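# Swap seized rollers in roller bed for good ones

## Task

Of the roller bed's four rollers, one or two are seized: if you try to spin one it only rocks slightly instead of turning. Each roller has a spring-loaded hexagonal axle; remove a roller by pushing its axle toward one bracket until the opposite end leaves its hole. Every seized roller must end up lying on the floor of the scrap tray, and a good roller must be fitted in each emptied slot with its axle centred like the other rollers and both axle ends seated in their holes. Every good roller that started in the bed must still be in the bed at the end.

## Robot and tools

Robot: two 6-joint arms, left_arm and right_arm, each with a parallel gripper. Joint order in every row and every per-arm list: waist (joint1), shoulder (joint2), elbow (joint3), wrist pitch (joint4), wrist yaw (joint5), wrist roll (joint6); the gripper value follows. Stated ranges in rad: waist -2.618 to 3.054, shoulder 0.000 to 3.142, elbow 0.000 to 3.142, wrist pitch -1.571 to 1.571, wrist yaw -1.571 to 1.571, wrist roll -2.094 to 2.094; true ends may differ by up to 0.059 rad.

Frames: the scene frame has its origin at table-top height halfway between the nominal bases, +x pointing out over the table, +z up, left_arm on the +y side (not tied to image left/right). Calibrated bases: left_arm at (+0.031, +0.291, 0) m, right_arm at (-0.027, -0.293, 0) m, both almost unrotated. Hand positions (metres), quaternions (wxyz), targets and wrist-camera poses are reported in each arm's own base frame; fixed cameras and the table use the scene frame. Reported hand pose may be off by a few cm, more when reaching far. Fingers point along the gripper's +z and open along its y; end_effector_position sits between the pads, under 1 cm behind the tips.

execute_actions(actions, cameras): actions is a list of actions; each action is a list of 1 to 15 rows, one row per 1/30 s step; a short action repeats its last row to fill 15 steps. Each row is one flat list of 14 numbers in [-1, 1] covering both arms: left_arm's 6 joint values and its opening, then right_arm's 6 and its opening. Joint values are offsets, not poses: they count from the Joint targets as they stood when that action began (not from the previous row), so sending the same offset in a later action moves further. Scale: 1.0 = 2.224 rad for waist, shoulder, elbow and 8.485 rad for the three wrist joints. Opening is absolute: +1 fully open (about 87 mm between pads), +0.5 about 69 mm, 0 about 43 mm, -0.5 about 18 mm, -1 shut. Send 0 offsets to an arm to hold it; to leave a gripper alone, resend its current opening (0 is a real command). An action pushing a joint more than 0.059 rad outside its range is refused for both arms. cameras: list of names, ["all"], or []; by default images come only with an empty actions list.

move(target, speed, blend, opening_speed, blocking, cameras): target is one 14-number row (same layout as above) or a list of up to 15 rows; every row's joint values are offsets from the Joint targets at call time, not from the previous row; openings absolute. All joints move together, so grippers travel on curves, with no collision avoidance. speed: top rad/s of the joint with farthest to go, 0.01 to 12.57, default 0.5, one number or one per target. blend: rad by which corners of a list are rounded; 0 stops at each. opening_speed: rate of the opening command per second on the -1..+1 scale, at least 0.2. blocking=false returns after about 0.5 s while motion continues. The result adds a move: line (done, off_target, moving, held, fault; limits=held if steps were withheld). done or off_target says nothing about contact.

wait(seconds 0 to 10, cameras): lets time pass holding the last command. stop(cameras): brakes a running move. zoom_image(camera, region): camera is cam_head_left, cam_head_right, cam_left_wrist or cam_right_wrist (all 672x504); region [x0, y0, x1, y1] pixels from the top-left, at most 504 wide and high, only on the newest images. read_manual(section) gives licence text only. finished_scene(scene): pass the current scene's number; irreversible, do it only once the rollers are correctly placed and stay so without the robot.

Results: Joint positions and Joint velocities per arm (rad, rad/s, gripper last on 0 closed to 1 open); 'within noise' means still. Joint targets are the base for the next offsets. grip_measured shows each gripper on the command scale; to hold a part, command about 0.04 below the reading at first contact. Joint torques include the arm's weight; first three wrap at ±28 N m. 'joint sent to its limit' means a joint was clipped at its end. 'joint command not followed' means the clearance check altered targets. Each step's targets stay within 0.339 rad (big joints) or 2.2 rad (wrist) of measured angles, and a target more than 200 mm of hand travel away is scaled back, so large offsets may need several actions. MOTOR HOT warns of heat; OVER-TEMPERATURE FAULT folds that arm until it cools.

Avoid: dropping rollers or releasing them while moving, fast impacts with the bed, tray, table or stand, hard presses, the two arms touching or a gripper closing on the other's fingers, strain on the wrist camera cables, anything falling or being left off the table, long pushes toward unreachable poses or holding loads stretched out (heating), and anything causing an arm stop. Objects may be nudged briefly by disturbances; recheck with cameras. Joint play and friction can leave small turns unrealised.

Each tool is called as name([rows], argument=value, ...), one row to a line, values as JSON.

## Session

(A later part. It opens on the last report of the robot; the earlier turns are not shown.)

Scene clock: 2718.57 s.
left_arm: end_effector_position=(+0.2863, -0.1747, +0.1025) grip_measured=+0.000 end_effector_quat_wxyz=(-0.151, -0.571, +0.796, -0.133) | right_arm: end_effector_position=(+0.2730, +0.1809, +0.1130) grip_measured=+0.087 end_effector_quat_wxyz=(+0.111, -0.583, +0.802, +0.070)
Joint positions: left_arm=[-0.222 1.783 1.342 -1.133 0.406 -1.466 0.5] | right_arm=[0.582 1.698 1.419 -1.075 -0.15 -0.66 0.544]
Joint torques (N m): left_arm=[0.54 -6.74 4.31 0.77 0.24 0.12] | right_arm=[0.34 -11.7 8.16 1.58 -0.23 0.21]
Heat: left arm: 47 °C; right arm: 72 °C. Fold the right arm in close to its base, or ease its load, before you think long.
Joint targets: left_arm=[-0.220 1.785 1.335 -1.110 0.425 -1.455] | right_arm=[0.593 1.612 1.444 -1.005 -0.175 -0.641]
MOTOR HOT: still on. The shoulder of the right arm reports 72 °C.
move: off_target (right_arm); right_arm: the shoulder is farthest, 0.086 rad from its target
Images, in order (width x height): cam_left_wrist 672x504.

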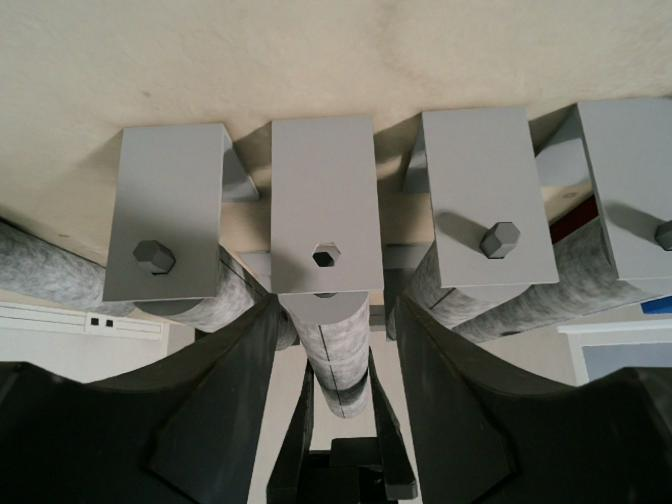

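zoom_image(camera="cam_left_wrist", region=[120, 225, 190, 290])

zoom_image(camera="cam_left_wrist", region=[465, 205, 535, 270])

Scaled by 7.200.

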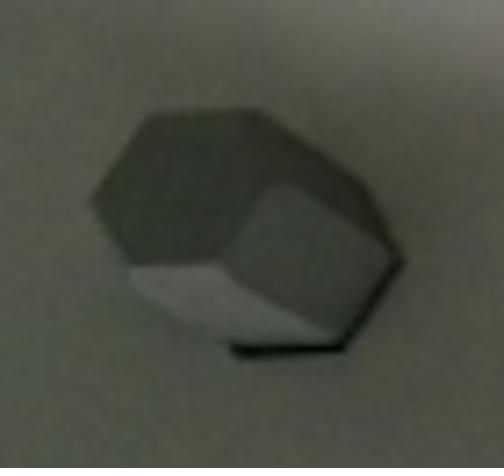

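Scaled by 7.200.

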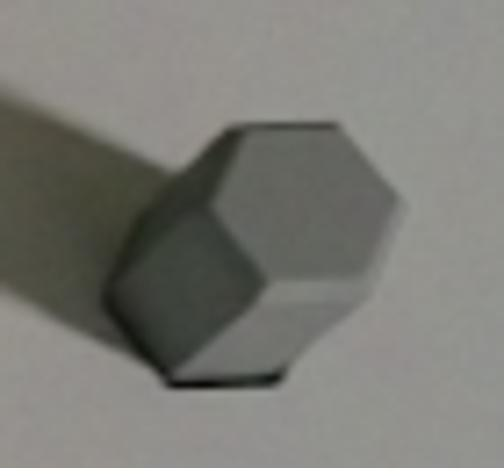

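move(target=[0,0,0,0,0,0,0.0,0.0031,0.0306,0.0072,0.0019,-0.0002,0.0027,-0.15], speed=0.1, cameras=["cam_left_wrist"])

zoom_image(camera="cam_left_wrist", region=[305, 235, 351, 275])

Scene clock: 2803.27 s.
left_arm: end_effector_position=(+0.2863, -0.1747, +0.1025) grip_measured=+0.000 end_effector_quat_wxyz=(-0.151, -0.571, +0.796, -0.133) | right_arm: end_effector_position=(+0.2740, +0.1848, +0.1133) grip_measured=+0.087 end_effector_quat_wxyz=(+0.117, -0.577, +0.805, +0.072)
Joint positions: left_arm=[-0.222 1.783 1.342 -1.133 0.406 -1.466 0.5] | right_arm=[0.588 1.698 1.419 -1.061 -0.15 -0.638 0.544]
Joint torques (N m): left_arm=[0.54 -6.74 4.3 0.78 0.24 0.12] | right_arm=[0.46 -6.56 9.63 1.64 -0.25 0.22]
Heat: left arm: 46 °C; right arm: 65 °C.
Joint targets: left_arm=[-0.220 1.785 1.335 -1.110 0.425 -1.455] | right_arm=[0.599 1.680 1.460 -0.989 -0.176 -0.618]
MOTOR HOT: cleared for the motors of the right arm.
move: off_target (right_arm); right_arm: the wrist pitch is farthest, 0.072 rad from its target
Images, in order (width x height): cam_left_wrist 672x504.

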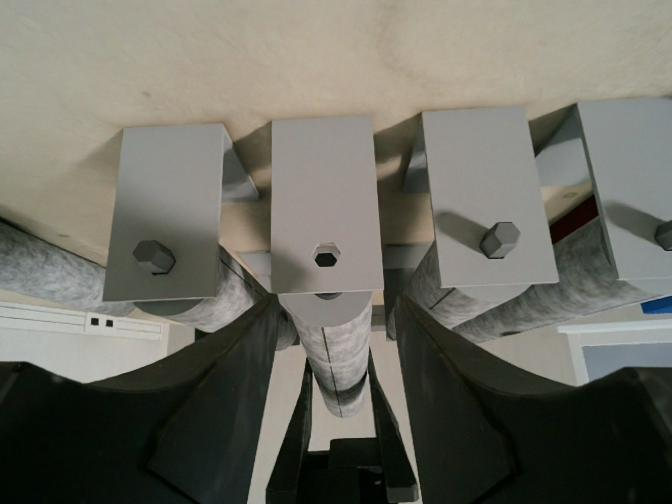

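Scaled by 10.957.

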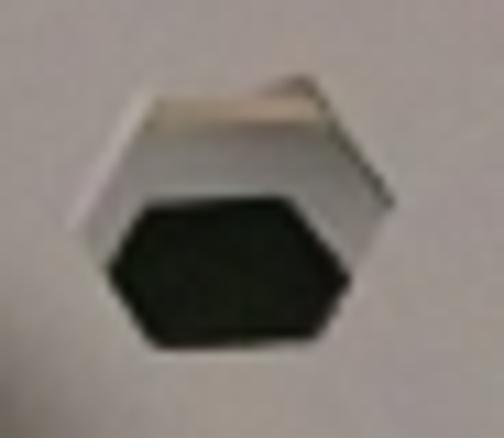

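move(target=[0,0,0,0,0,0,0.0,0,0,0.0139,0,0,0,-0.15], speed=0.1)

Scene clock: 2853.43 s.
left_arm: end_effector_position=(+0.2863, -0.1747, +0.1025) grip_measured=+0.000 end_effector_quat_wxyz=(-0.151, -0.571, +0.796, -0.133) | right_arm: end_effector_position=(+0.2739, +0.1848, +0.1133) grip_measured=+0.087 end_effector_quat_wxyz=(+0.117, -0.577, +0.805, +0.072)
Joint positions: left_arm=[-0.222 1.783 1.342 -1.133 0.406 -1.466 0.5] | right_arm=[0.588 1.698 1.419 -1.061 -0.15 -0.637 0.544]
Joint torques (N m): left_arm=[0.53 -6.74 4.3 0.77 0.24 0.12] | right_arm=[0.36 -6.54 12.38 1.64 -0.26 0.21]
Heat: left arm: 46 °C; right arm: 63 °C.
Joint targets: left_arm=[-0.220 1.785 1.335 -1.110 0.425 -1.455] | right_arm=[0.599 1.680 1.491 -0.989 -0.176 -0.618]
move: off_target (right_arm); right_arm: the elbow is farthest, 0.072 rad from its target

move(target=[0,0,0,0,0,0,0.0,0.0081,0.0139,0.0156,0.0001,0.0005,0.0023,-0.15], speed=0.05, cameras=["cam_left_wrist"])

zoom_image(camera="cam_left_wrist", region=[305, 235, 351, 275])

Scene clock: 2859.60 s.
left_arm: end_effector_position=(+0.2863, -0.1747, +0.1025) grip_measured=+0.000 end_effector_quat_wxyz=(-0.151, -0.571, +0.796, -0.133) | right_arm: end_effector_position=(+0.2756, +0.1922, +0.1088) grip_measured=+0.087 end_effector_quat_wxyz=(+0.111, -0.575, +0.807, +0.074)
Joint positions: left_arm=[-0.222 1.783 1.342 -1.133 0.406 -1.466 0.5] | right_arm=[0.602 1.73 1.439 -1.058 -0.15 -0.62 0.544]
Joint torques (N m): left_arm=[0.54 -6.72 4.3 0.77 0.24 0.12] | right_arm=[0.59 -6.84 13.57 1.52 -0.23 0.23]
Heat: left arm: 46 °C; right arm: 65 °C.
Joint targets: left_arm=[-0.220 1.785 1.335 -1.110 0.425 -1.455] | right_arm=[0.617 1.711 1.526 -0.988 -0.172 -0.598]
move: off_target (right_arm); right_arm: the elbow is farthest, 0.087 rad from its target
Images, in order (width x height): cam_left_wrist 672x504.

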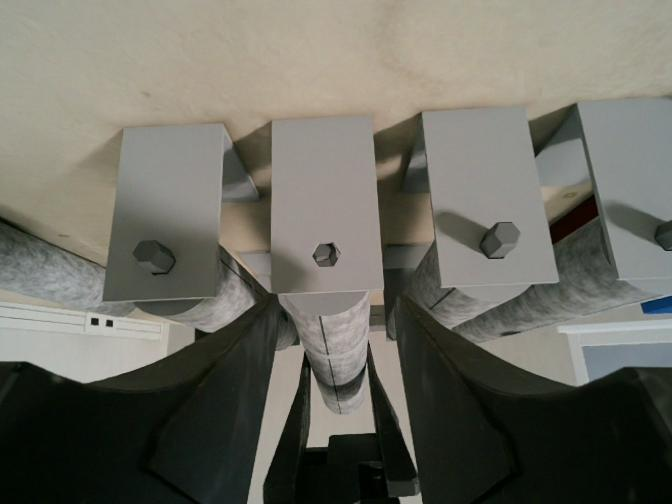

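Scaled by 10.957.

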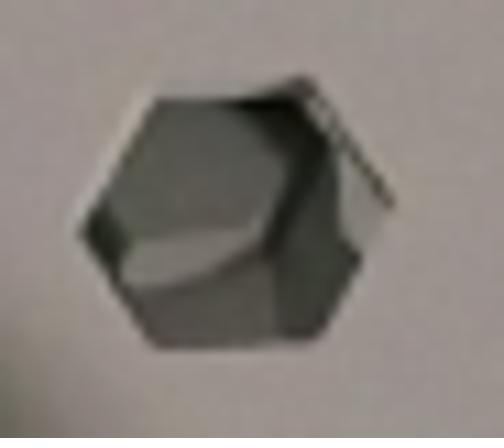

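move(target=[0,0,0,0,0,0,0.0,0,0,0.0063,0,0,0,-0.15], speed=0.05, cameras=["cam_left_wrist"])

zoom_image(camera="cam_left_wrist", region=[305, 235, 351, 275])

Scene clock: 2872.77 s.
left_arm: end_effector_position=(+0.2863, -0.1747, +0.1025) grip_measured=+0.000 end_effector_quat_wxyz=(-0.151, -0.571, +0.796, -0.133) | right_arm: end_effector_position=(+0.2772, +0.1934, +0.1109) grip_measured=+0.087 end_effector_quat_wxyz=(+0.115, -0.575, +0.807, +0.074)
Joint positions: left_arm=[-0.222 1.783 1.342 -1.133 0.406 -1.466 0.5] | right_arm=[0.602 1.73 1.446 -1.058 -0.15 -0.618 0.544]
Joint torques (N m): left_arm=[0.54 -6.74 4.31 0.77 0.24 0.12] | right_arm=[0.65 -6.79 14.12 1.6 -0.21 0.22]
Heat: left arm: 46 °C; right arm: 65 °C.
Joint targets: left_arm=[-0.220 1.785 1.335 -1.110 0.425 -1.455] | right_arm=[0.617 1.711 1.540 -0.988 -0.172 -0.598]
move: off_target (right_arm); right_arm: the elbow is farthest, 0.094 rad from its target
Images, in order (width x height): cam_left_wrist 672x504.

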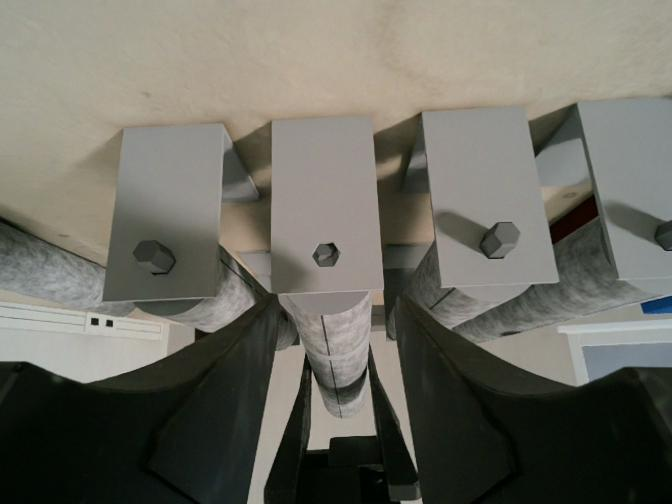

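Scaled by 10.957.

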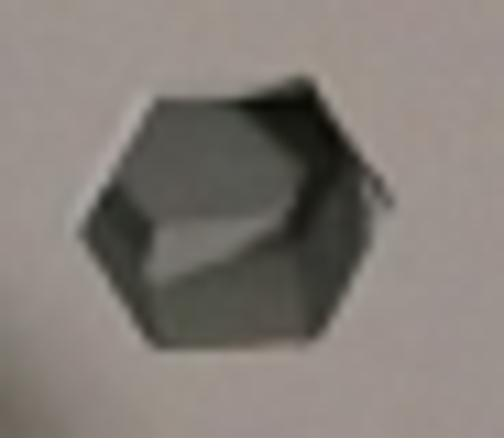

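move([
  [0,0,0,0,0,0,0.0,0,-0.0270,-0.0270,0,0,0,-0.15],
  [0,0,0,0,0,0,0.0,-0.0144,-0.0370,-0.0330,-0.001,0,-0.0065,-0.15],
], speed=0.05, cameras=["cam_left_wrist"])

zoom_image(camera="cam_left_wrist", region=[305, 235, 351, 275])

Scene clock: 2944.30 s.
left_arm: end_effector_position=(+0.2863, -0.1747, +0.1025) grip_measured=+0.000 end_effector_quat_wxyz=(-0.151, -0.571, +0.796, -0.133) | right_arm: end_effector_position=(+0.2783, +0.1910, +0.1144) grip_measured=+0.087 end_effector_quat_wxyz=(+0.121, -0.578, +0.804, +0.072)
Joint positions: left_arm=[-0.222 1.783 1.342 -1.133 0.406 -1.466 0.5] | right_arm=[0.596 1.716 1.443 -1.058 -0.15 -0.634 0.544]
Joint torques (N m): left_arm=[0.54 -6.75 4.31 0.76 0.24 0.12] | right_arm=[-0.83 -12.01 7.97 1.54 -0.2 -0.1]
Heat: left arm: 46 °C; right arm: 76 °C. Fold the right arm in close to its base, or ease its load, before you think long.
Joint targets: left_arm=[-0.220 1.785 1.335 -1.110 0.425 -1.455] | right_arm=[0.585 1.628 1.466 -0.996 -0.172 -0.653]
MOTOR HOT: the elbow of the right arm reports 76 °C; the controller's stop level is 85 °C. To cool a motor, set the load down, stop pushing, or move to a pose that needs little force.
move: off_target (right_arm); right_arm: the shoulder is farthest, 0.088 rad from its target
Images, in order (width x height): cam_left_wrist 672x504.

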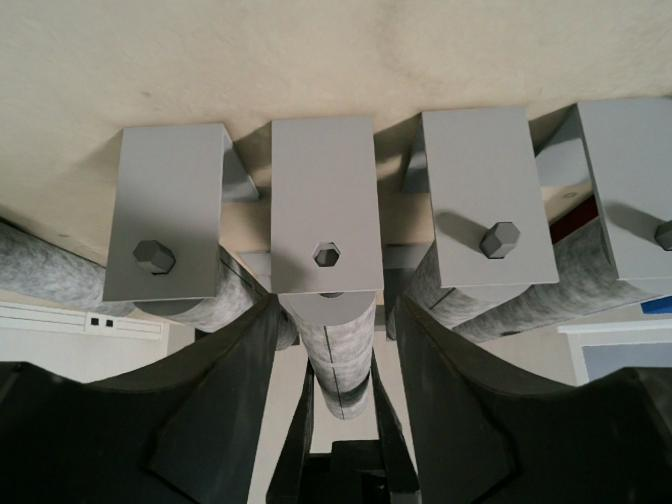

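Scaled by 10.957.

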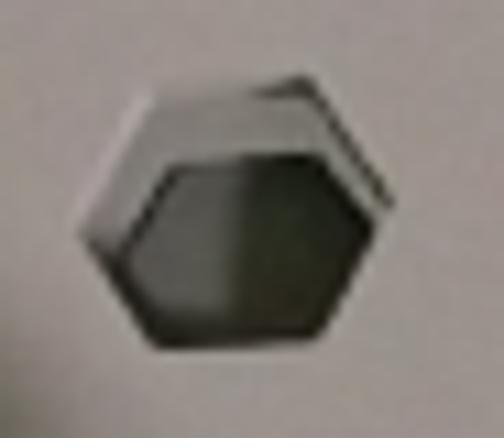

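move([
  [0,0,0,0,0,0,0.0,0.0095,0.0290,0.0245,0,0,0.0035,-0.15],
  [0,0,0,0,0,0,0.0,0.0150,0.0370,0.0330,0.0001,0,0.0052,-0.15],
], speed=0.05, cameras=["cam_left_wrist"])

zoom_image(camera="cam_left_wrist", region=[305, 235, 351, 275])

Scene clock: 2979.67 s.
left_arm: end_effector_position=(+0.2863, -0.1747, +0.1025) grip_measured=+0.000 end_effector_quat_wxyz=(-0.151, -0.571, +0.796, -0.133) | right_arm: end_effector_position=(+0.2786, +0.1956, +0.1130) grip_measured=+0.087 end_effector_quat_wxyz=(+0.118, -0.577, +0.805, +0.074)
Joint positions: left_arm=[-0.222 1.783 1.342 -1.133 0.406 -1.466 0.5] | right_arm=[0.605 1.732 1.456 -1.058 -0.15 -0.62 0.544]
Joint torques (N m): left_arm=[0.55 -6.74 4.31 0.77 0.24 0.12] | right_arm=[0.58 -7.12 13.49 1.54 -0.2 0.2]
Heat: left arm: 46 °C; right arm: 65 °C.
Joint targets: left_arm=[-0.220 1.785 1.335 -1.110 0.425 -1.455] | right_arm=[0.619 1.711 1.540 -0.995 -0.172 -0.609]
MOTOR HOT: cleared for the motors of the right arm.
move: off_target (right_arm); right_arm: the elbow is farthest, 0.084 rad from its target
Images, in order (width x height): cam_left_wrist 672x504.

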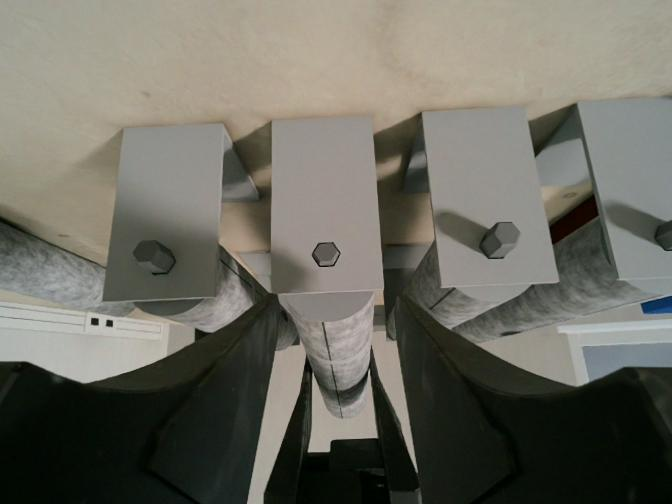

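Scaled by 10.957.

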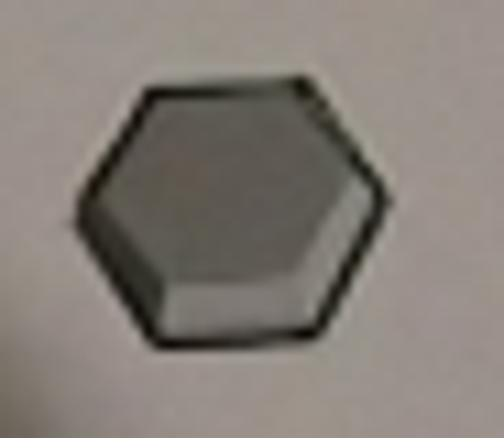

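move(target=[0,0,0,0,0,0,0.0,0.0073,0.0124,0.0120,0.0004,0.0005,0.0021,-0.15], speed=0.04, cameras=["cam_left_wrist"])

zoom_image(camera="cam_left_wrist", region=[290, 220, 360, 300])

Scene clock: 2996.43 s.
left_arm: end_effector_position=(+0.2863, -0.1747, +0.1025) grip_measured=+0.000 end_effector_quat_wxyz=(-0.151, -0.571, +0.796, -0.133) | right_arm: end_effector_position=(+0.2797, +0.1981, +0.1117) grip_measured=+0.087 end_effector_quat_wxyz=(+0.112, -0.576, +0.806, +0.072)
Joint positions: left_arm=[-0.222 1.783 1.342 -1.133 0.406 -1.466 0.5] | right_arm=[0.611 1.753 1.477 -1.07 -0.146 -0.614 0.544]
Joint torques (N m): left_arm=[0.55 -6.74 4.31 0.77 0.24 0.11] | right_arm=[1.33 -6.65 13.94 1.67 -0.24 0.24]
Heat: left arm: 46 °C; right arm: 65 °C.
Joint targets: left_arm=[-0.220 1.785 1.335 -1.110 0.425 -1.455] | right_arm=[0.635 1.738 1.566 -0.992 -0.168 -0.591]
move: off_target (right_arm); right_arm: the elbow is farthest, 0.090 rad from its target
Images, in order (width x height): cam_left_wrist 672x504.

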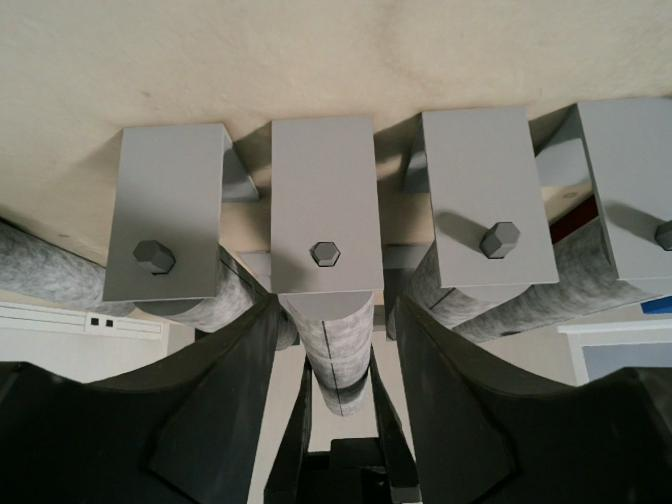

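Scaled by 6.300.

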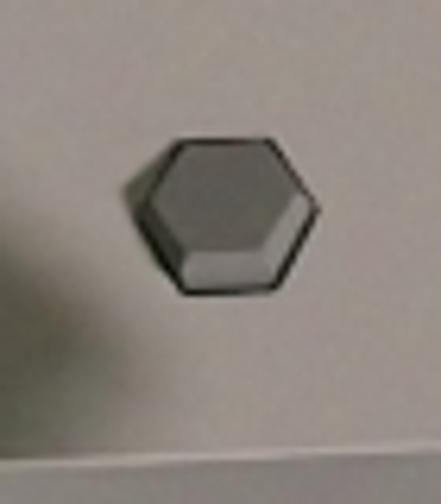

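move(target=[0,0,0,0,0,0,0.0,0.0054,0.0081,0.0081,0.0024,0.0003,0.0014,-0.15], speed=0.04, cameras=["cam_left_wrist"])

zoom_image(camera="cam_left_wrist", region=[290, 220, 360, 300])

Scene clock: 3009.00 s.
left_arm: end_effector_position=(+0.2863, -0.1747, +0.1025) grip_measured=+0.000 end_effector_quat_wxyz=(-0.151, -0.571, +0.796, -0.133) | right_arm: end_effector_position=(+0.2792, +0.1984, +0.1093) grip_measured=+0.087 end_effector_quat_wxyz=(+0.103, -0.575, +0.809, +0.066)
Joint positions: left_arm=[-0.222 1.783 1.342 -1.133 0.406 -1.466 0.5] | right_arm=[0.619 1.77 1.489 -1.082 -0.132 -0.603 0.544]
Joint torques (N m): left_arm=[0.55 -6.74 4.34 0.77 0.25 0.12] | right_arm=[1.65 -6.63 14.17 1.99 -0.3 0.23]
Heat: left arm: 46 °C; right arm: 69 °C.
Joint targets: left_arm=[-0.220 1.785 1.335 -1.110 0.425 -1.455] | right_arm=[0.647 1.756 1.584 -0.972 -0.165 -0.580]
move: off_target (right_arm); right_arm: the wrist pitch is farthest, 0.111 rad from its target
Images, in order (width x height): cam_left_wrist 672x504.

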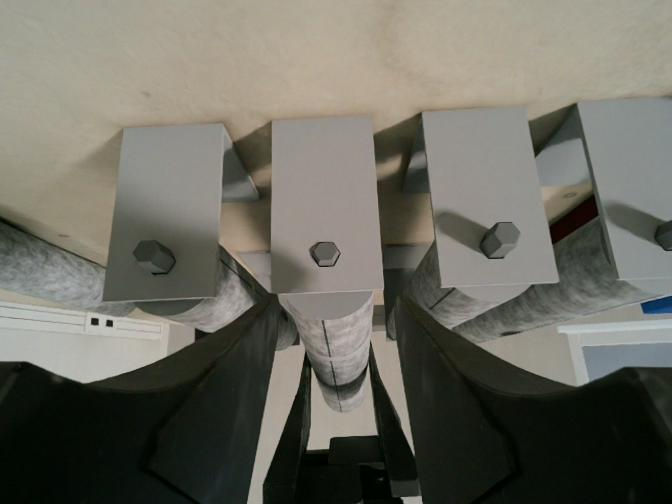

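Scaled by 6.300.

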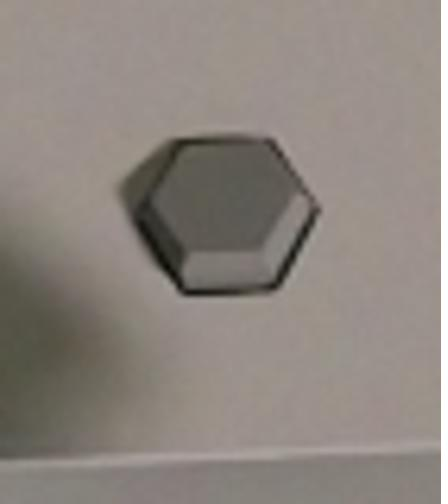

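move(target=[0,0,0,0,0,0,0.0,0.0036,0.0030,0.0081,0.0040,0.0003,0.0010,-0.15], speed=0.04, cameras=["cam_left_wrist"])

zoom_image(camera="cam_left_wrist", region=[290, 220, 360, 300])

Scene clock: 3040.80 s.
left_arm: end_effector_position=(+0.2863, -0.1747, +0.1025) grip_measured=+0.000 end_effector_quat_wxyz=(-0.151, -0.571, +0.796, -0.133) | right_arm: end_effector_position=(+0.2800, +0.1994, +0.1105) grip_measured=+0.087 end_effector_quat_wxyz=(+0.102, -0.575, +0.809, +0.063)
Joint positions: left_arm=[-0.222 1.783 1.342 -1.133 0.406 -1.466 0.5] | right_arm=[0.623 1.776 1.502 -1.09 -0.124 -0.6 0.544]
Joint torques (N m): left_arm=[0.54 -6.72 4.31 0.77 0.24 0.12] | right_arm=[1.84 -6.68 14.87 2.45 -0.36 0.31]
Heat: left arm: 45 °C; right arm: 71 °C. Fold the right arm in close to its base, or ease its load, before you think long.
Joint targets: left_arm=[-0.220 1.785 1.335 -1.110 0.425 -1.455] | right_arm=[0.655 1.763 1.602 -0.938 -0.163 -0.571]
MOTOR HOT: the elbow of the right arm reports 71 °C; the controller's stop level is 85 °C. To cool a motor, set the load down, stop pushing, or move to a pose that needs little force.
move: off_target (right_arm); right_arm: the wrist pitch is farthest, 0.152 rad from its target
Images, in order (width x height): cam_left_wrist 672x504.

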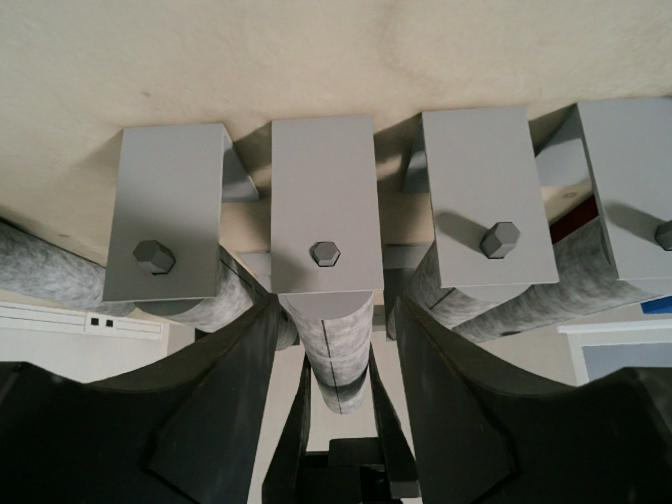

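Scaled by 6.300.

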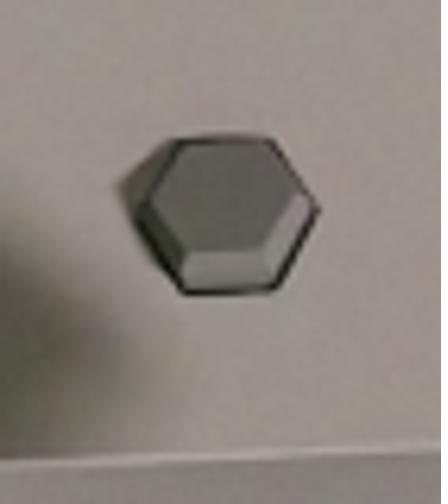

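execute_actions(actions=[])

zoom_image(camera="cam_head_right", region=[300, 120, 480, 260])

zoom_image(camera="cam_head_left", region=[380, 150, 480, 260])

Scene clock: 3105.40 s.
left_arm: end_effector_position=(+0.2863, -0.1747, +0.1025) grip_measured=+0.000 end_effector_quat_wxyz=(-0.151, -0.571, +0.796, -0.133) | right_arm: end_effector_position=(+0.2800, +0.1994, +0.1105) grip_measured=+0.087 end_effector_quat_wxyz=(+0.102, -0.575, +0.809, +0.063)
Joint positions: left_arm=[-0.222 1.783 1.342 -1.133 0.406 -1.466 0.5] | right_arm=[0.623 1.776 1.502 -1.09 -0.124 -0.6 0.544]
Joint velocities: within noise
Joint torques (N m): left_arm=[0.55 -6.74 4.31 0.77 0.24 0.12] | right_arm=[1.84 -6.64 14.78 2.48 -0.38 0.3]
Heat: left arm: 45 °C; right arm: 75 °C. Fold the right arm in close to its base, or ease its load, before you think long.
Joint targets: left_arm=[-0.220 1.785 1.335 -1.110 0.425 -1.455] | right_arm=[0.655 1.763 1.602 -0.938 -0.163 -0.571]
Tool commands: left_gripper/opening=+0.0 right_gripper/opening=-0.15
MOTOR HOT: still on. The elbow of the right arm reports 75 °C.

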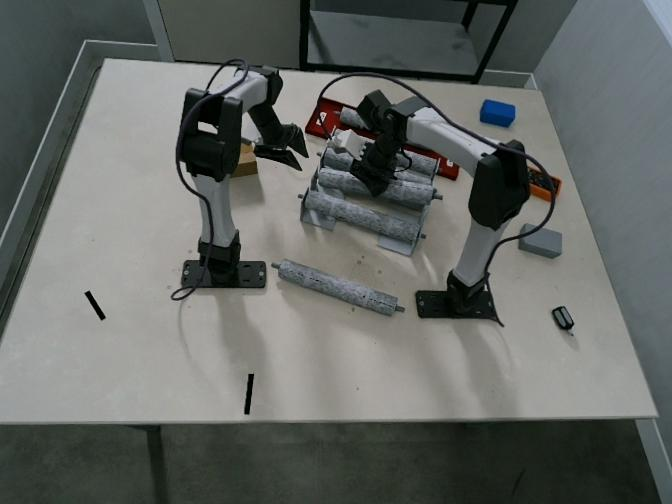

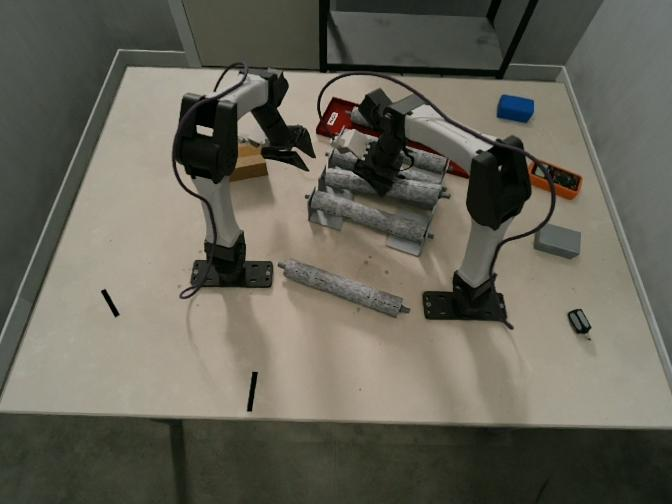

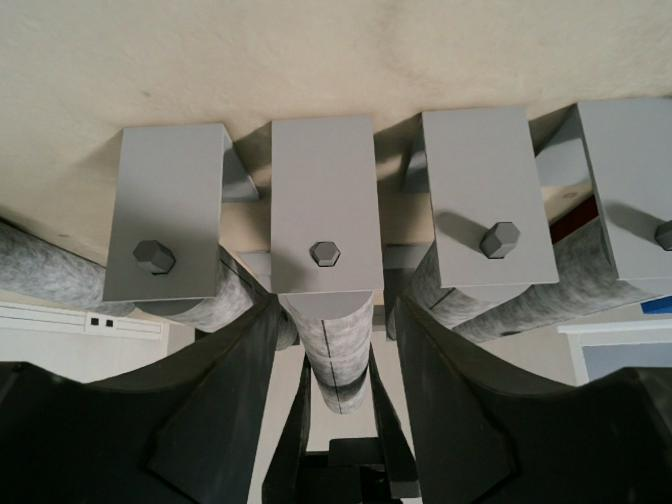

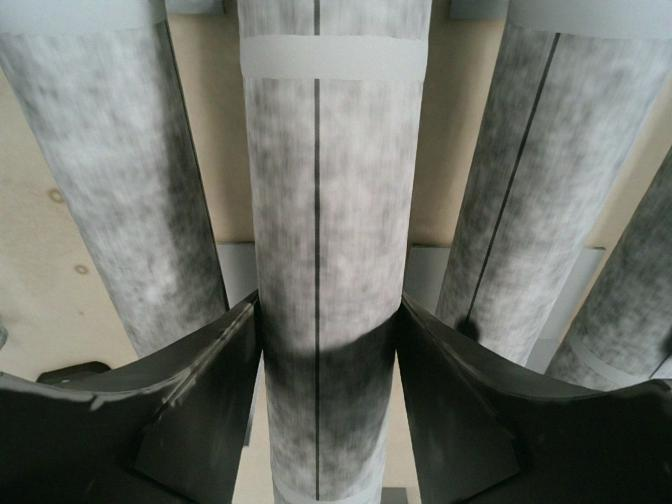

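Scaled by 2.800.

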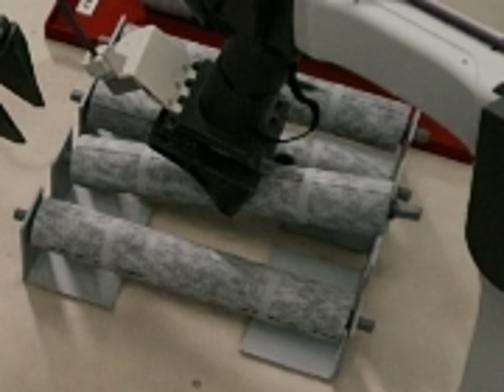

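Scaled by 4.582.

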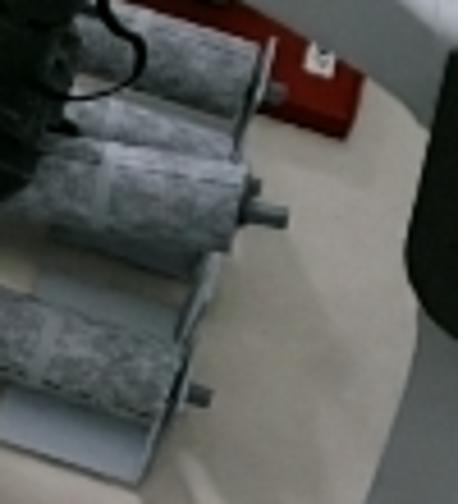

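move(target=[0,0,0,0,0,0,0.0,0,-0.009,-0.0571,0.0045,-0.002,0,-0.15], speed=0.06, cameras=["cam_left_wrist"])

zoom_image(camera="cam_left_wrist", region=[290, 220, 360, 300])

Scene clock: 3154.40 s.
left_arm: end_effector_position=(+0.2863, -0.1747, +0.1025) grip_measured=+0.000 end_effector_quat_wxyz=(-0.151, -0.571, +0.796, -0.133) | right_arm: end_effector_position=(+0.2813, +0.2086, +0.0980) grip_measured=+0.087 end_effector_quat_wxyz=(+0.116, -0.572, +0.809, +0.067)
Joint positions: left_arm=[-0.222 1.783 1.342 -1.133 0.406 -1.466 0.5] | right_arm=[0.639 1.776 1.45 -1.007 -0.127 -0.577 0.544]
Joint torques (N m): left_arm=[0.55 -6.74 4.3 0.77 0.24 0.12] | right_arm=[0.68 -8.21 8.2 2.04 -0.5 0.14]
Heat: left arm: 45 °C; right arm: 77 °C. Fold the right arm in close to its base, or ease its load, before you think long.
Joint targets: left_arm=[-0.220 1.785 1.335 -1.110 0.425 -1.455] | right_arm=[0.655 1.743 1.475 -0.899 -0.180 -0.571]
MOTOR HOT: still on. The elbow of the right arm reports 77 °C.
move: off_target (right_arm); right_arm: the wrist pitch is farthest, 0.107 rad from its target
Images, in order (width x height): cam_left_wrist 672x504.

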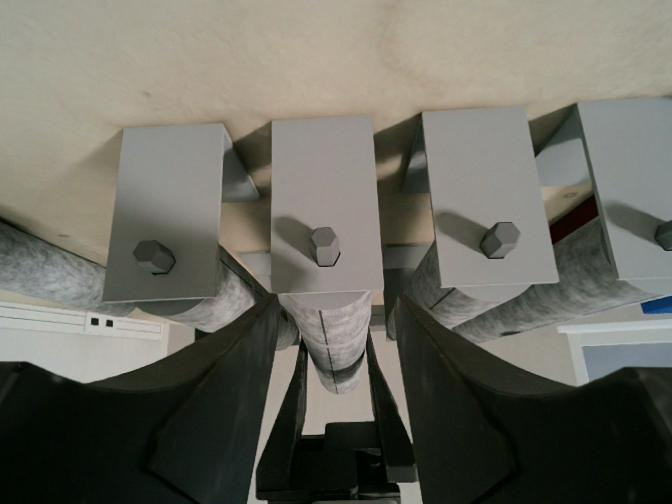

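Scaled by 6.300.

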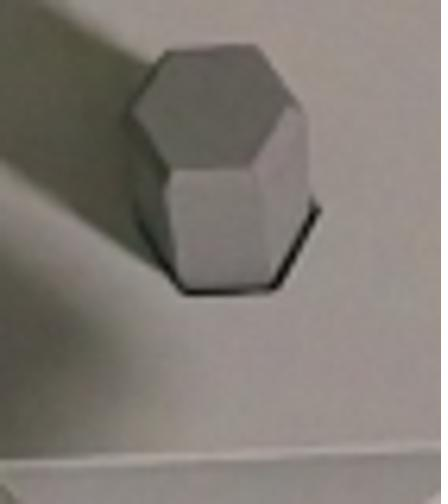

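move(target=[-0.1210,-0.0067,0.0832,-0.0177,-0.0501,-0.0341,0.0,0,0,0,0,0,0,-0.15], speed=0.3, cameras=["cam_left_wrist"])

Scene clock: 3183.00 s.
left_arm: end_effector_position=(+0.2813, -0.1998, +0.1094) grip_measured=+0.000 end_effector_quat_wxyz=(-0.001, -0.582, +0.813, -0.019) | right_arm: end_effector_position=(+0.2813, +0.2086, +0.0980) grip_measured=+0.087 end_effector_quat_wxyz=(+0.116, -0.572, +0.809, +0.067)
Joint positions: left_arm=[-0.489 1.783 1.488 -1.243 0.018 -1.731 0.5] | right_arm=[0.639 1.776 1.45 -1.007 -0.127 -0.577 0.544]
Joint torques (N m): left_arm=[-0.29 -7.98 7.98 0.36 -0.24 -0.07] | right_arm=[0.68 -8.23 8.25 2.05 -0.49 0.16]
Heat: left arm: 45 °C; right arm: 70 °C. Fold the right arm in close to its base, or ease its load, before you think long.
Joint targets: left_arm=[-0.489 1.770 1.520 -1.260 0.000 -1.744] | right_arm=[0.655 1.743 1.475 -0.899 -0.180 -0.571]
MOTOR HOT: still on. The elbow of the right arm reports 70 °C.
move: off_target (right_arm); right_arm: the wrist pitch is farthest, 0.108 rad from its target
Images, in order (width x height): cam_left_wrist 672x504.

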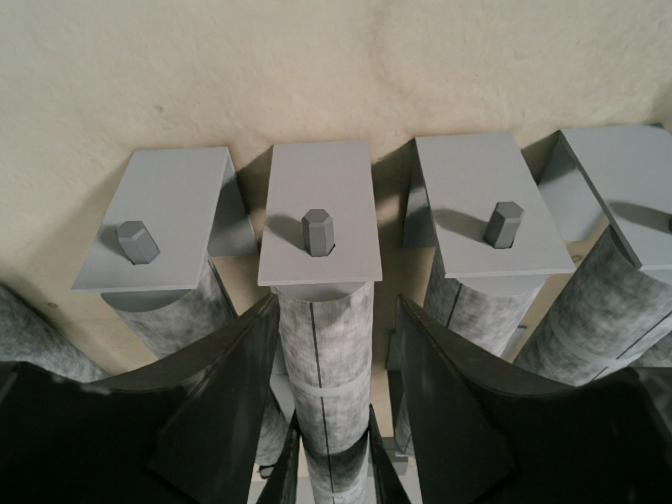

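move(target=[0,0,-0.0746,0.0160,0,0,-0.15,0,0,0,0,0,0,-0.15], speed=0.15, opening_speed=0.5, cameras=["cam_left_wrist"])

Scene clock: 3194.87 s.
left_arm: end_effector_position=(+0.2717, -0.1946, +0.0775) grip_measured=-0.150 end_effector_quat_wxyz=(-0.007, -0.582, +0.813, -0.006) | right_arm: end_effector_position=(+0.2813, +0.2086, +0.0980) grip_measured=+0.087 end_effector_quat_wxyz=(+0.116, -0.572, +0.809, +0.067)
Joint positions: left_arm=[-0.489 1.783 1.362 -1.146 0.018 -1.733 0.425] | right_arm=[0.639 1.776 1.45 -1.007 -0.127 -0.577 0.544]
Joint velocities: left_arm=[within noise] | right_arm=[-0.002 -0.022 -0.002 -0.154 -0.066 0.022 -0.006]
Joint torques (N m): left_arm=[-0.32 -7.87 4.33 0.75 -0.23 -0.07] | right_arm=[0.69 -8.21 8.2 2.03 -0.5 0.16]
Heat: left arm: 46 °C; right arm: 69 °C. Fold the right arm in close to its base, or ease its load, before you think long.
Joint targets: left_arm=[-0.489 1.770 1.354 -1.124 0.000 -1.744] | right_arm=[0.655 1.743 1.475 -0.899 -0.180 -0.571]
MOTOR HOT: still on. The elbow of the right arm reports 69 °C.
move: off_target (right_arm); right_arm: the wrist pitch is farthest, 0.108 rad from its target
Images, in order (width x height): cam_left_wrist 672x504.

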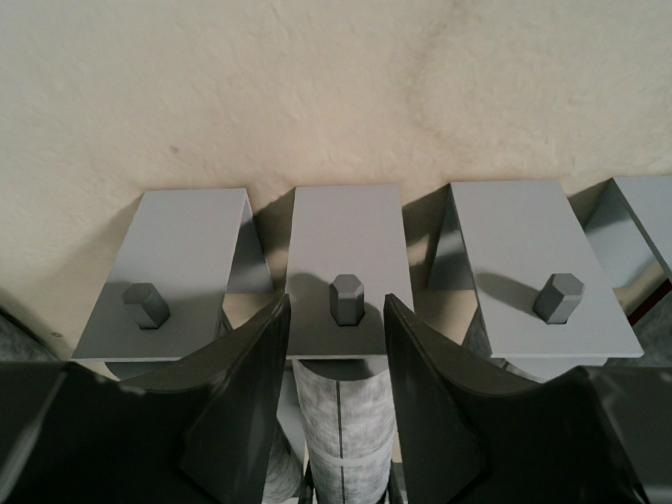

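move(target=[-0.0063,0.0112,0,0.0022,-0.0024,-0.0025,-0.15,0,0,0,0,0,0,-0.15], speed=0.1, cameras=["cam_left_wrist"])

Scene clock: 3208.77 s.
left_arm: end_effector_position=(+0.2769, -0.1950, +0.0735) grip_measured=-0.150 end_effector_quat_wxyz=(+0.003, -0.589, +0.808, -0.005) | right_arm: end_effector_position=(+0.2813, +0.2086, +0.0980) grip_measured=+0.087 end_effector_quat_wxyz=(+0.116, -0.572, +0.809, +0.067)
Joint positions: left_arm=[-0.494 1.793 1.362 -1.128 -0.002 -1.753 0.425] | right_arm=[0.639 1.776 1.45 -1.007 -0.127 -0.577 0.544]
Joint torques (N m): left_arm=[-0.68 -6.78 4.31 0.77 -0.25 -0.06] | right_arm=[0.65 -8.21 8.24 2.04 -0.49 0.14]
Heat: left arm: 47 °C; right arm: 67 °C. Fold the right arm in close to its base, or ease its load, before you think long.
Joint targets: left_arm=[-0.503 1.795 1.354 -1.105 -0.020 -1.766] | right_arm=[0.655 1.743 1.475 -0.899 -0.180 -0.571]
MOTOR HOT: still on. The elbow of the right arm reports 67 °C.
move: off_target (right_arm); right_arm: the wrist pitch is farthest, 0.108 rad from its target
Images, in order (width x height): cam_left_wrist 672x504.

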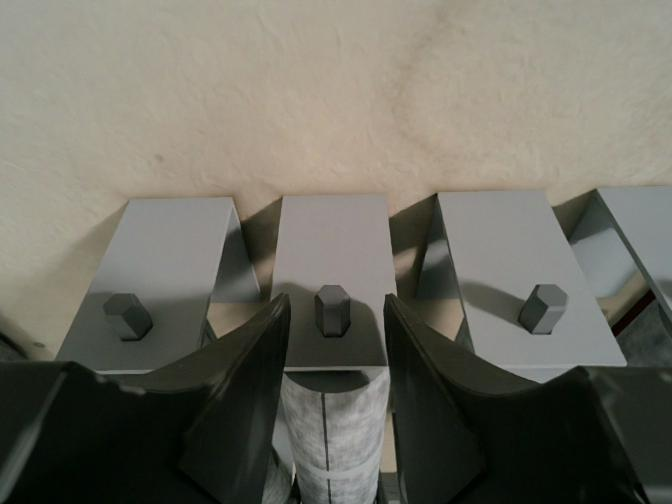

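move(target=[0,0,0,0,0,0,-0.85,0,0,0,0,0,0,-0.15], opening_speed=0.7, cameras=["cam_left_wrist"])

Scene clock: 3221.20 s.
left_arm: end_effector_position=(+0.2764, -0.1951, +0.0734) grip_measured=-0.631 end_effector_quat_wxyz=(+0.004, -0.588, +0.809, -0.004) | right_arm: end_effector_position=(+0.2812, +0.2086, +0.0980) grip_measured=+0.087 end_effector_quat_wxyz=(+0.116, -0.572, +0.810, +0.067)
Joint positions: left_arm=[-0.495 1.793 1.362 -1.13 -0.004 -1.753 0.184] | right_arm=[0.639 1.776 1.45 -1.007 -0.127 -0.576 0.544]
Joint torques (N m): left_arm=[-0.65 -6.78 4.31 0.78 -0.23 -0.07] | right_arm=[0.7 -8.24 8.23 2.04 -0.5 0.13]
Heat: left arm: 46 °C; right arm: 66 °C.
Joint targets: left_arm=[-0.503 1.795 1.354 -1.105 -0.020 -1.766] | right_arm=[0.655 1.743 1.475 -0.899 -0.180 -0.571]
MOTOR HOT: cleared for the motors of the right arm.
move: off_target (right_arm); right_arm: the wrist pitch is farthest, 0.108 rad from its target
Images, in order (width x height): cam_left_wrist 672x504.

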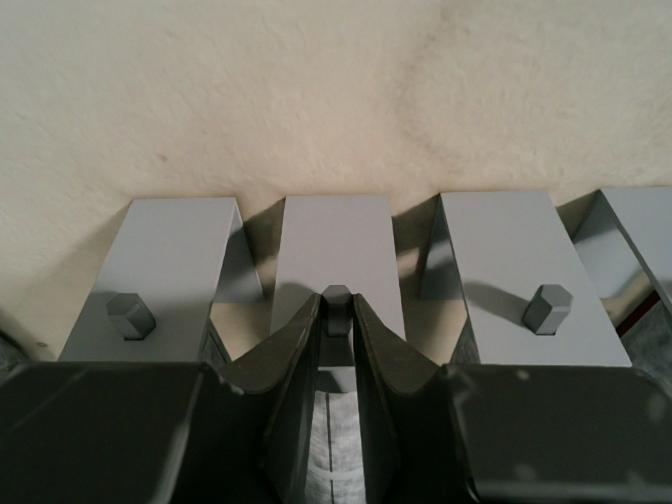

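move(target=[0.0625,-0.0081,-0.0099,0.0004,-0.0332,0.0115,-0.9,0,0,0,0,0,0,-0.15], speed=0.08, cameras=["cam_left_wrist","cam_right_wrist","cam_head_left"])

zoom_image(camera="cam_head_left", region=[380, 150, 480, 260])

Scene clock: 3238.67 s.
left_arm: end_effector_position=(+0.2838, -0.1715, +0.0689) grip_measured=-0.631 end_effector_quat_wxyz=(+0.013, -0.584, +0.811, +0.008) | right_arm: end_effector_position=(+0.2811, +0.2086, +0.0980) grip_measured=+0.087 end_effector_quat_wxyz=(+0.116, -0.570, +0.810, +0.067)
Joint positions: left_arm=[-0.435 1.793 1.348 -1.126 -0.031 -1.684 0.184] | right_arm=[0.639 1.776 1.45 -1.007 -0.127 -0.572 0.544]
Joint torques (N m): left_arm=[6.04 -8.13 3.54 0.78 -2.54 0.16] | right_arm=[0.7 -8.2 8.31 2.02 -0.49 0.09]
Heat: left arm: 45 °C; right arm: 65 °C.
Joint targets: left_arm=[-0.364 1.777 1.332 -1.102 -0.302 -1.668] | right_arm=[0.655 1.743 1.475 -0.899 -0.180 -0.571]
move: off_target (left_arm, right_arm); left_arm: the wrist yaw is farthest, 0.270 rad from its target; right_arm: the wrist pitch is farthest, 0.108 rad from its target
Images, in order (width x height): cam_head_left 672x504, cam_left_wrist 672x504, cam_right_wrist 672x504.

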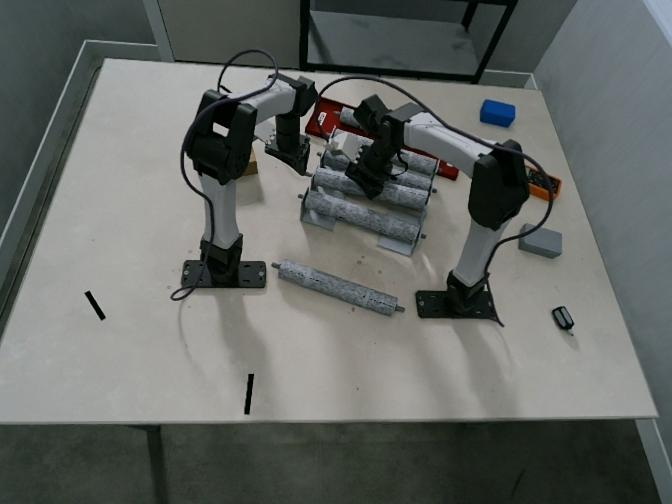

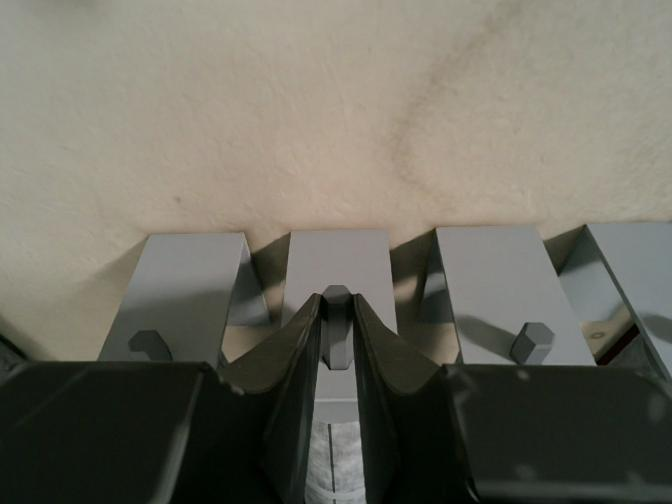

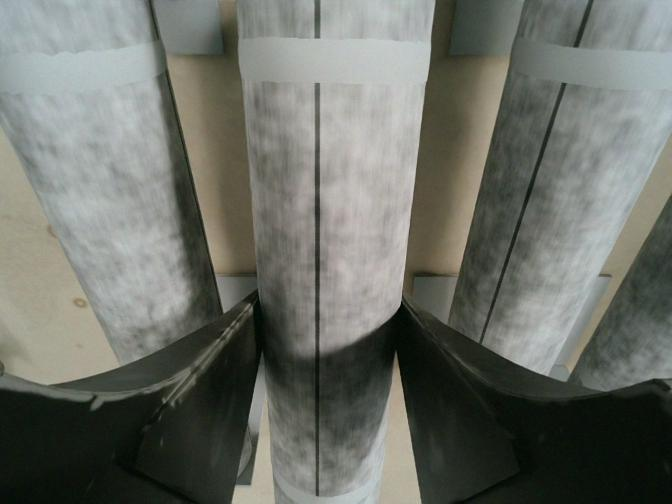

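Scaled by 4.582.

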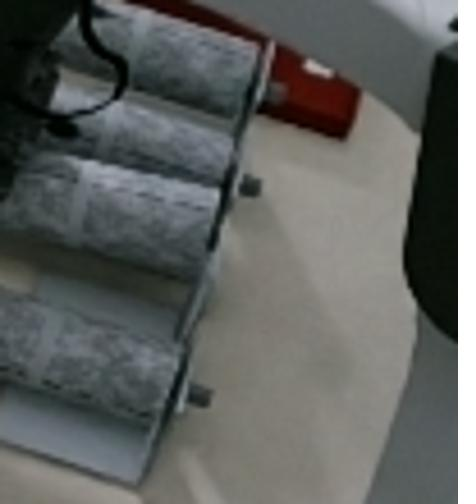

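move([
  [0,0,0,0,0,0,-0.9,-0.0103,-0.0202,0,0,0,-0.0022,-0.15],
  [0,0,0.018,-0.0009,0,0,-0.9,-0.0234,-0.0373,-0.0423,0.0081,-0.0035,-0.0046,-0.15],
], speed=0.06, cameras=["cam_left_wrist","cam_right_wrist","cam_head_left"])

zoom_image(camera="cam_head_left", region=[380, 150, 480, 260])

Scene clock: 3276.37 s.
left_arm: end_effector_position=(+0.2844, -0.1713, +0.0711) grip_measured=-0.631 end_effector_quat_wxyz=(+0.015, -0.582, +0.813, +0.005) | right_arm: end_effector_position=(+0.2801, +0.2078, +0.0867) grip_measured=+0.087 end_effector_quat_wxyz=(+0.134, -0.564, +0.810, +0.090)
Joint positions: left_arm=[-0.434 1.787 1.35 -1.126 -0.031 -1.676 0.184] | right_arm=[0.614 1.742 1.359 -0.915 -0.176 -0.579 0.544]
Joint torques (N m): left_arm=[5.87 -7.71 7.02 0.7 -2.55 0.11] | right_arm=[-0.72 -11.82 7.92 1.86 -0.35 -0.22]
Heat: left arm: 47 °C; right arm: 63 °C.
Joint targets: left_arm=[-0.364 1.777 1.372 -1.110 -0.302 -1.668] | right_arm=[0.603 1.660 1.381 -0.831 -0.210 -0.610]
move: off_target (left_arm, right_arm); left_arm: the wrist yaw is farthest, 0.271 rad from its target; right_arm: the wrist pitch is farthest, 0.085 rad from its target
Images, in order (width x height): cam_head_left 672x504, cam_left_wrist 672x504, cam_right_wrist 672x504.

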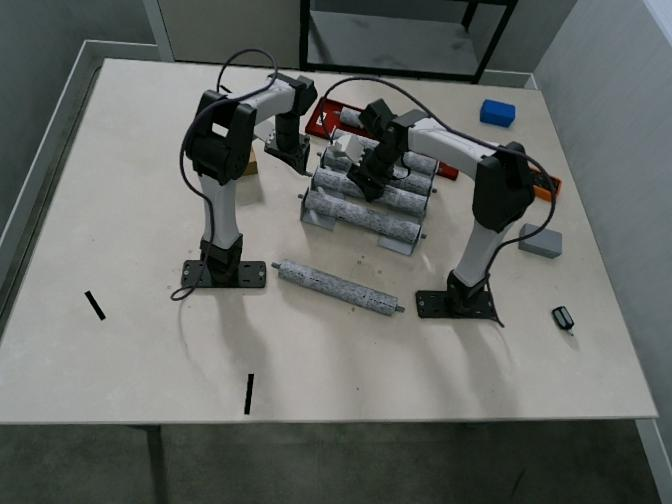

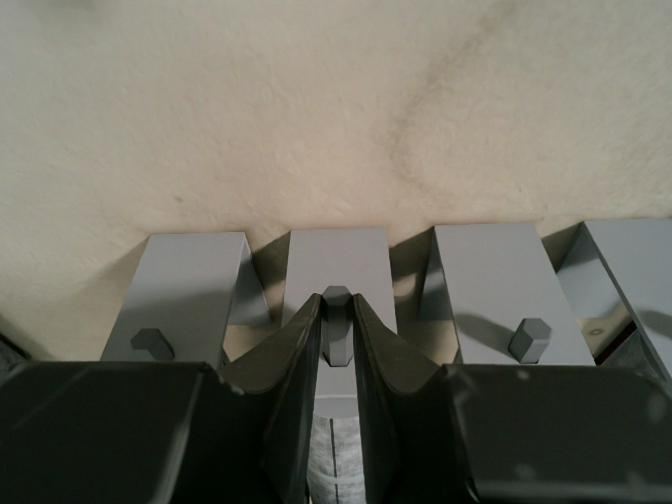

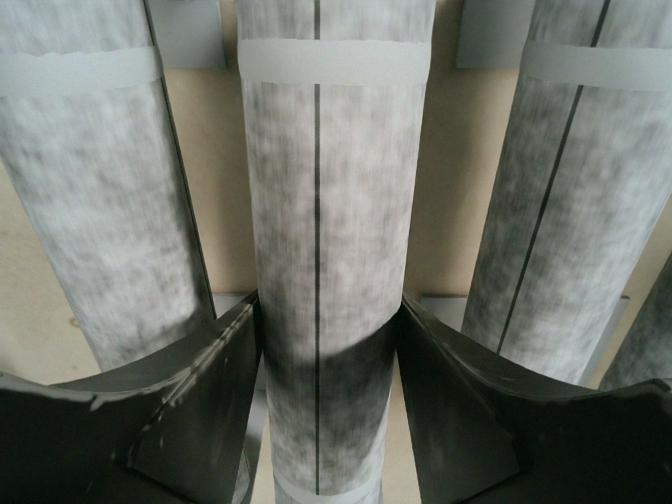

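Scaled by 4.582.

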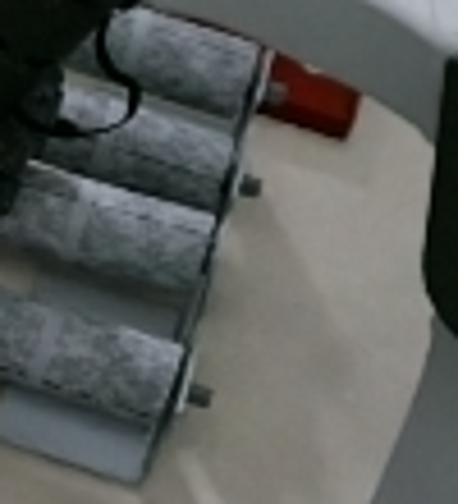

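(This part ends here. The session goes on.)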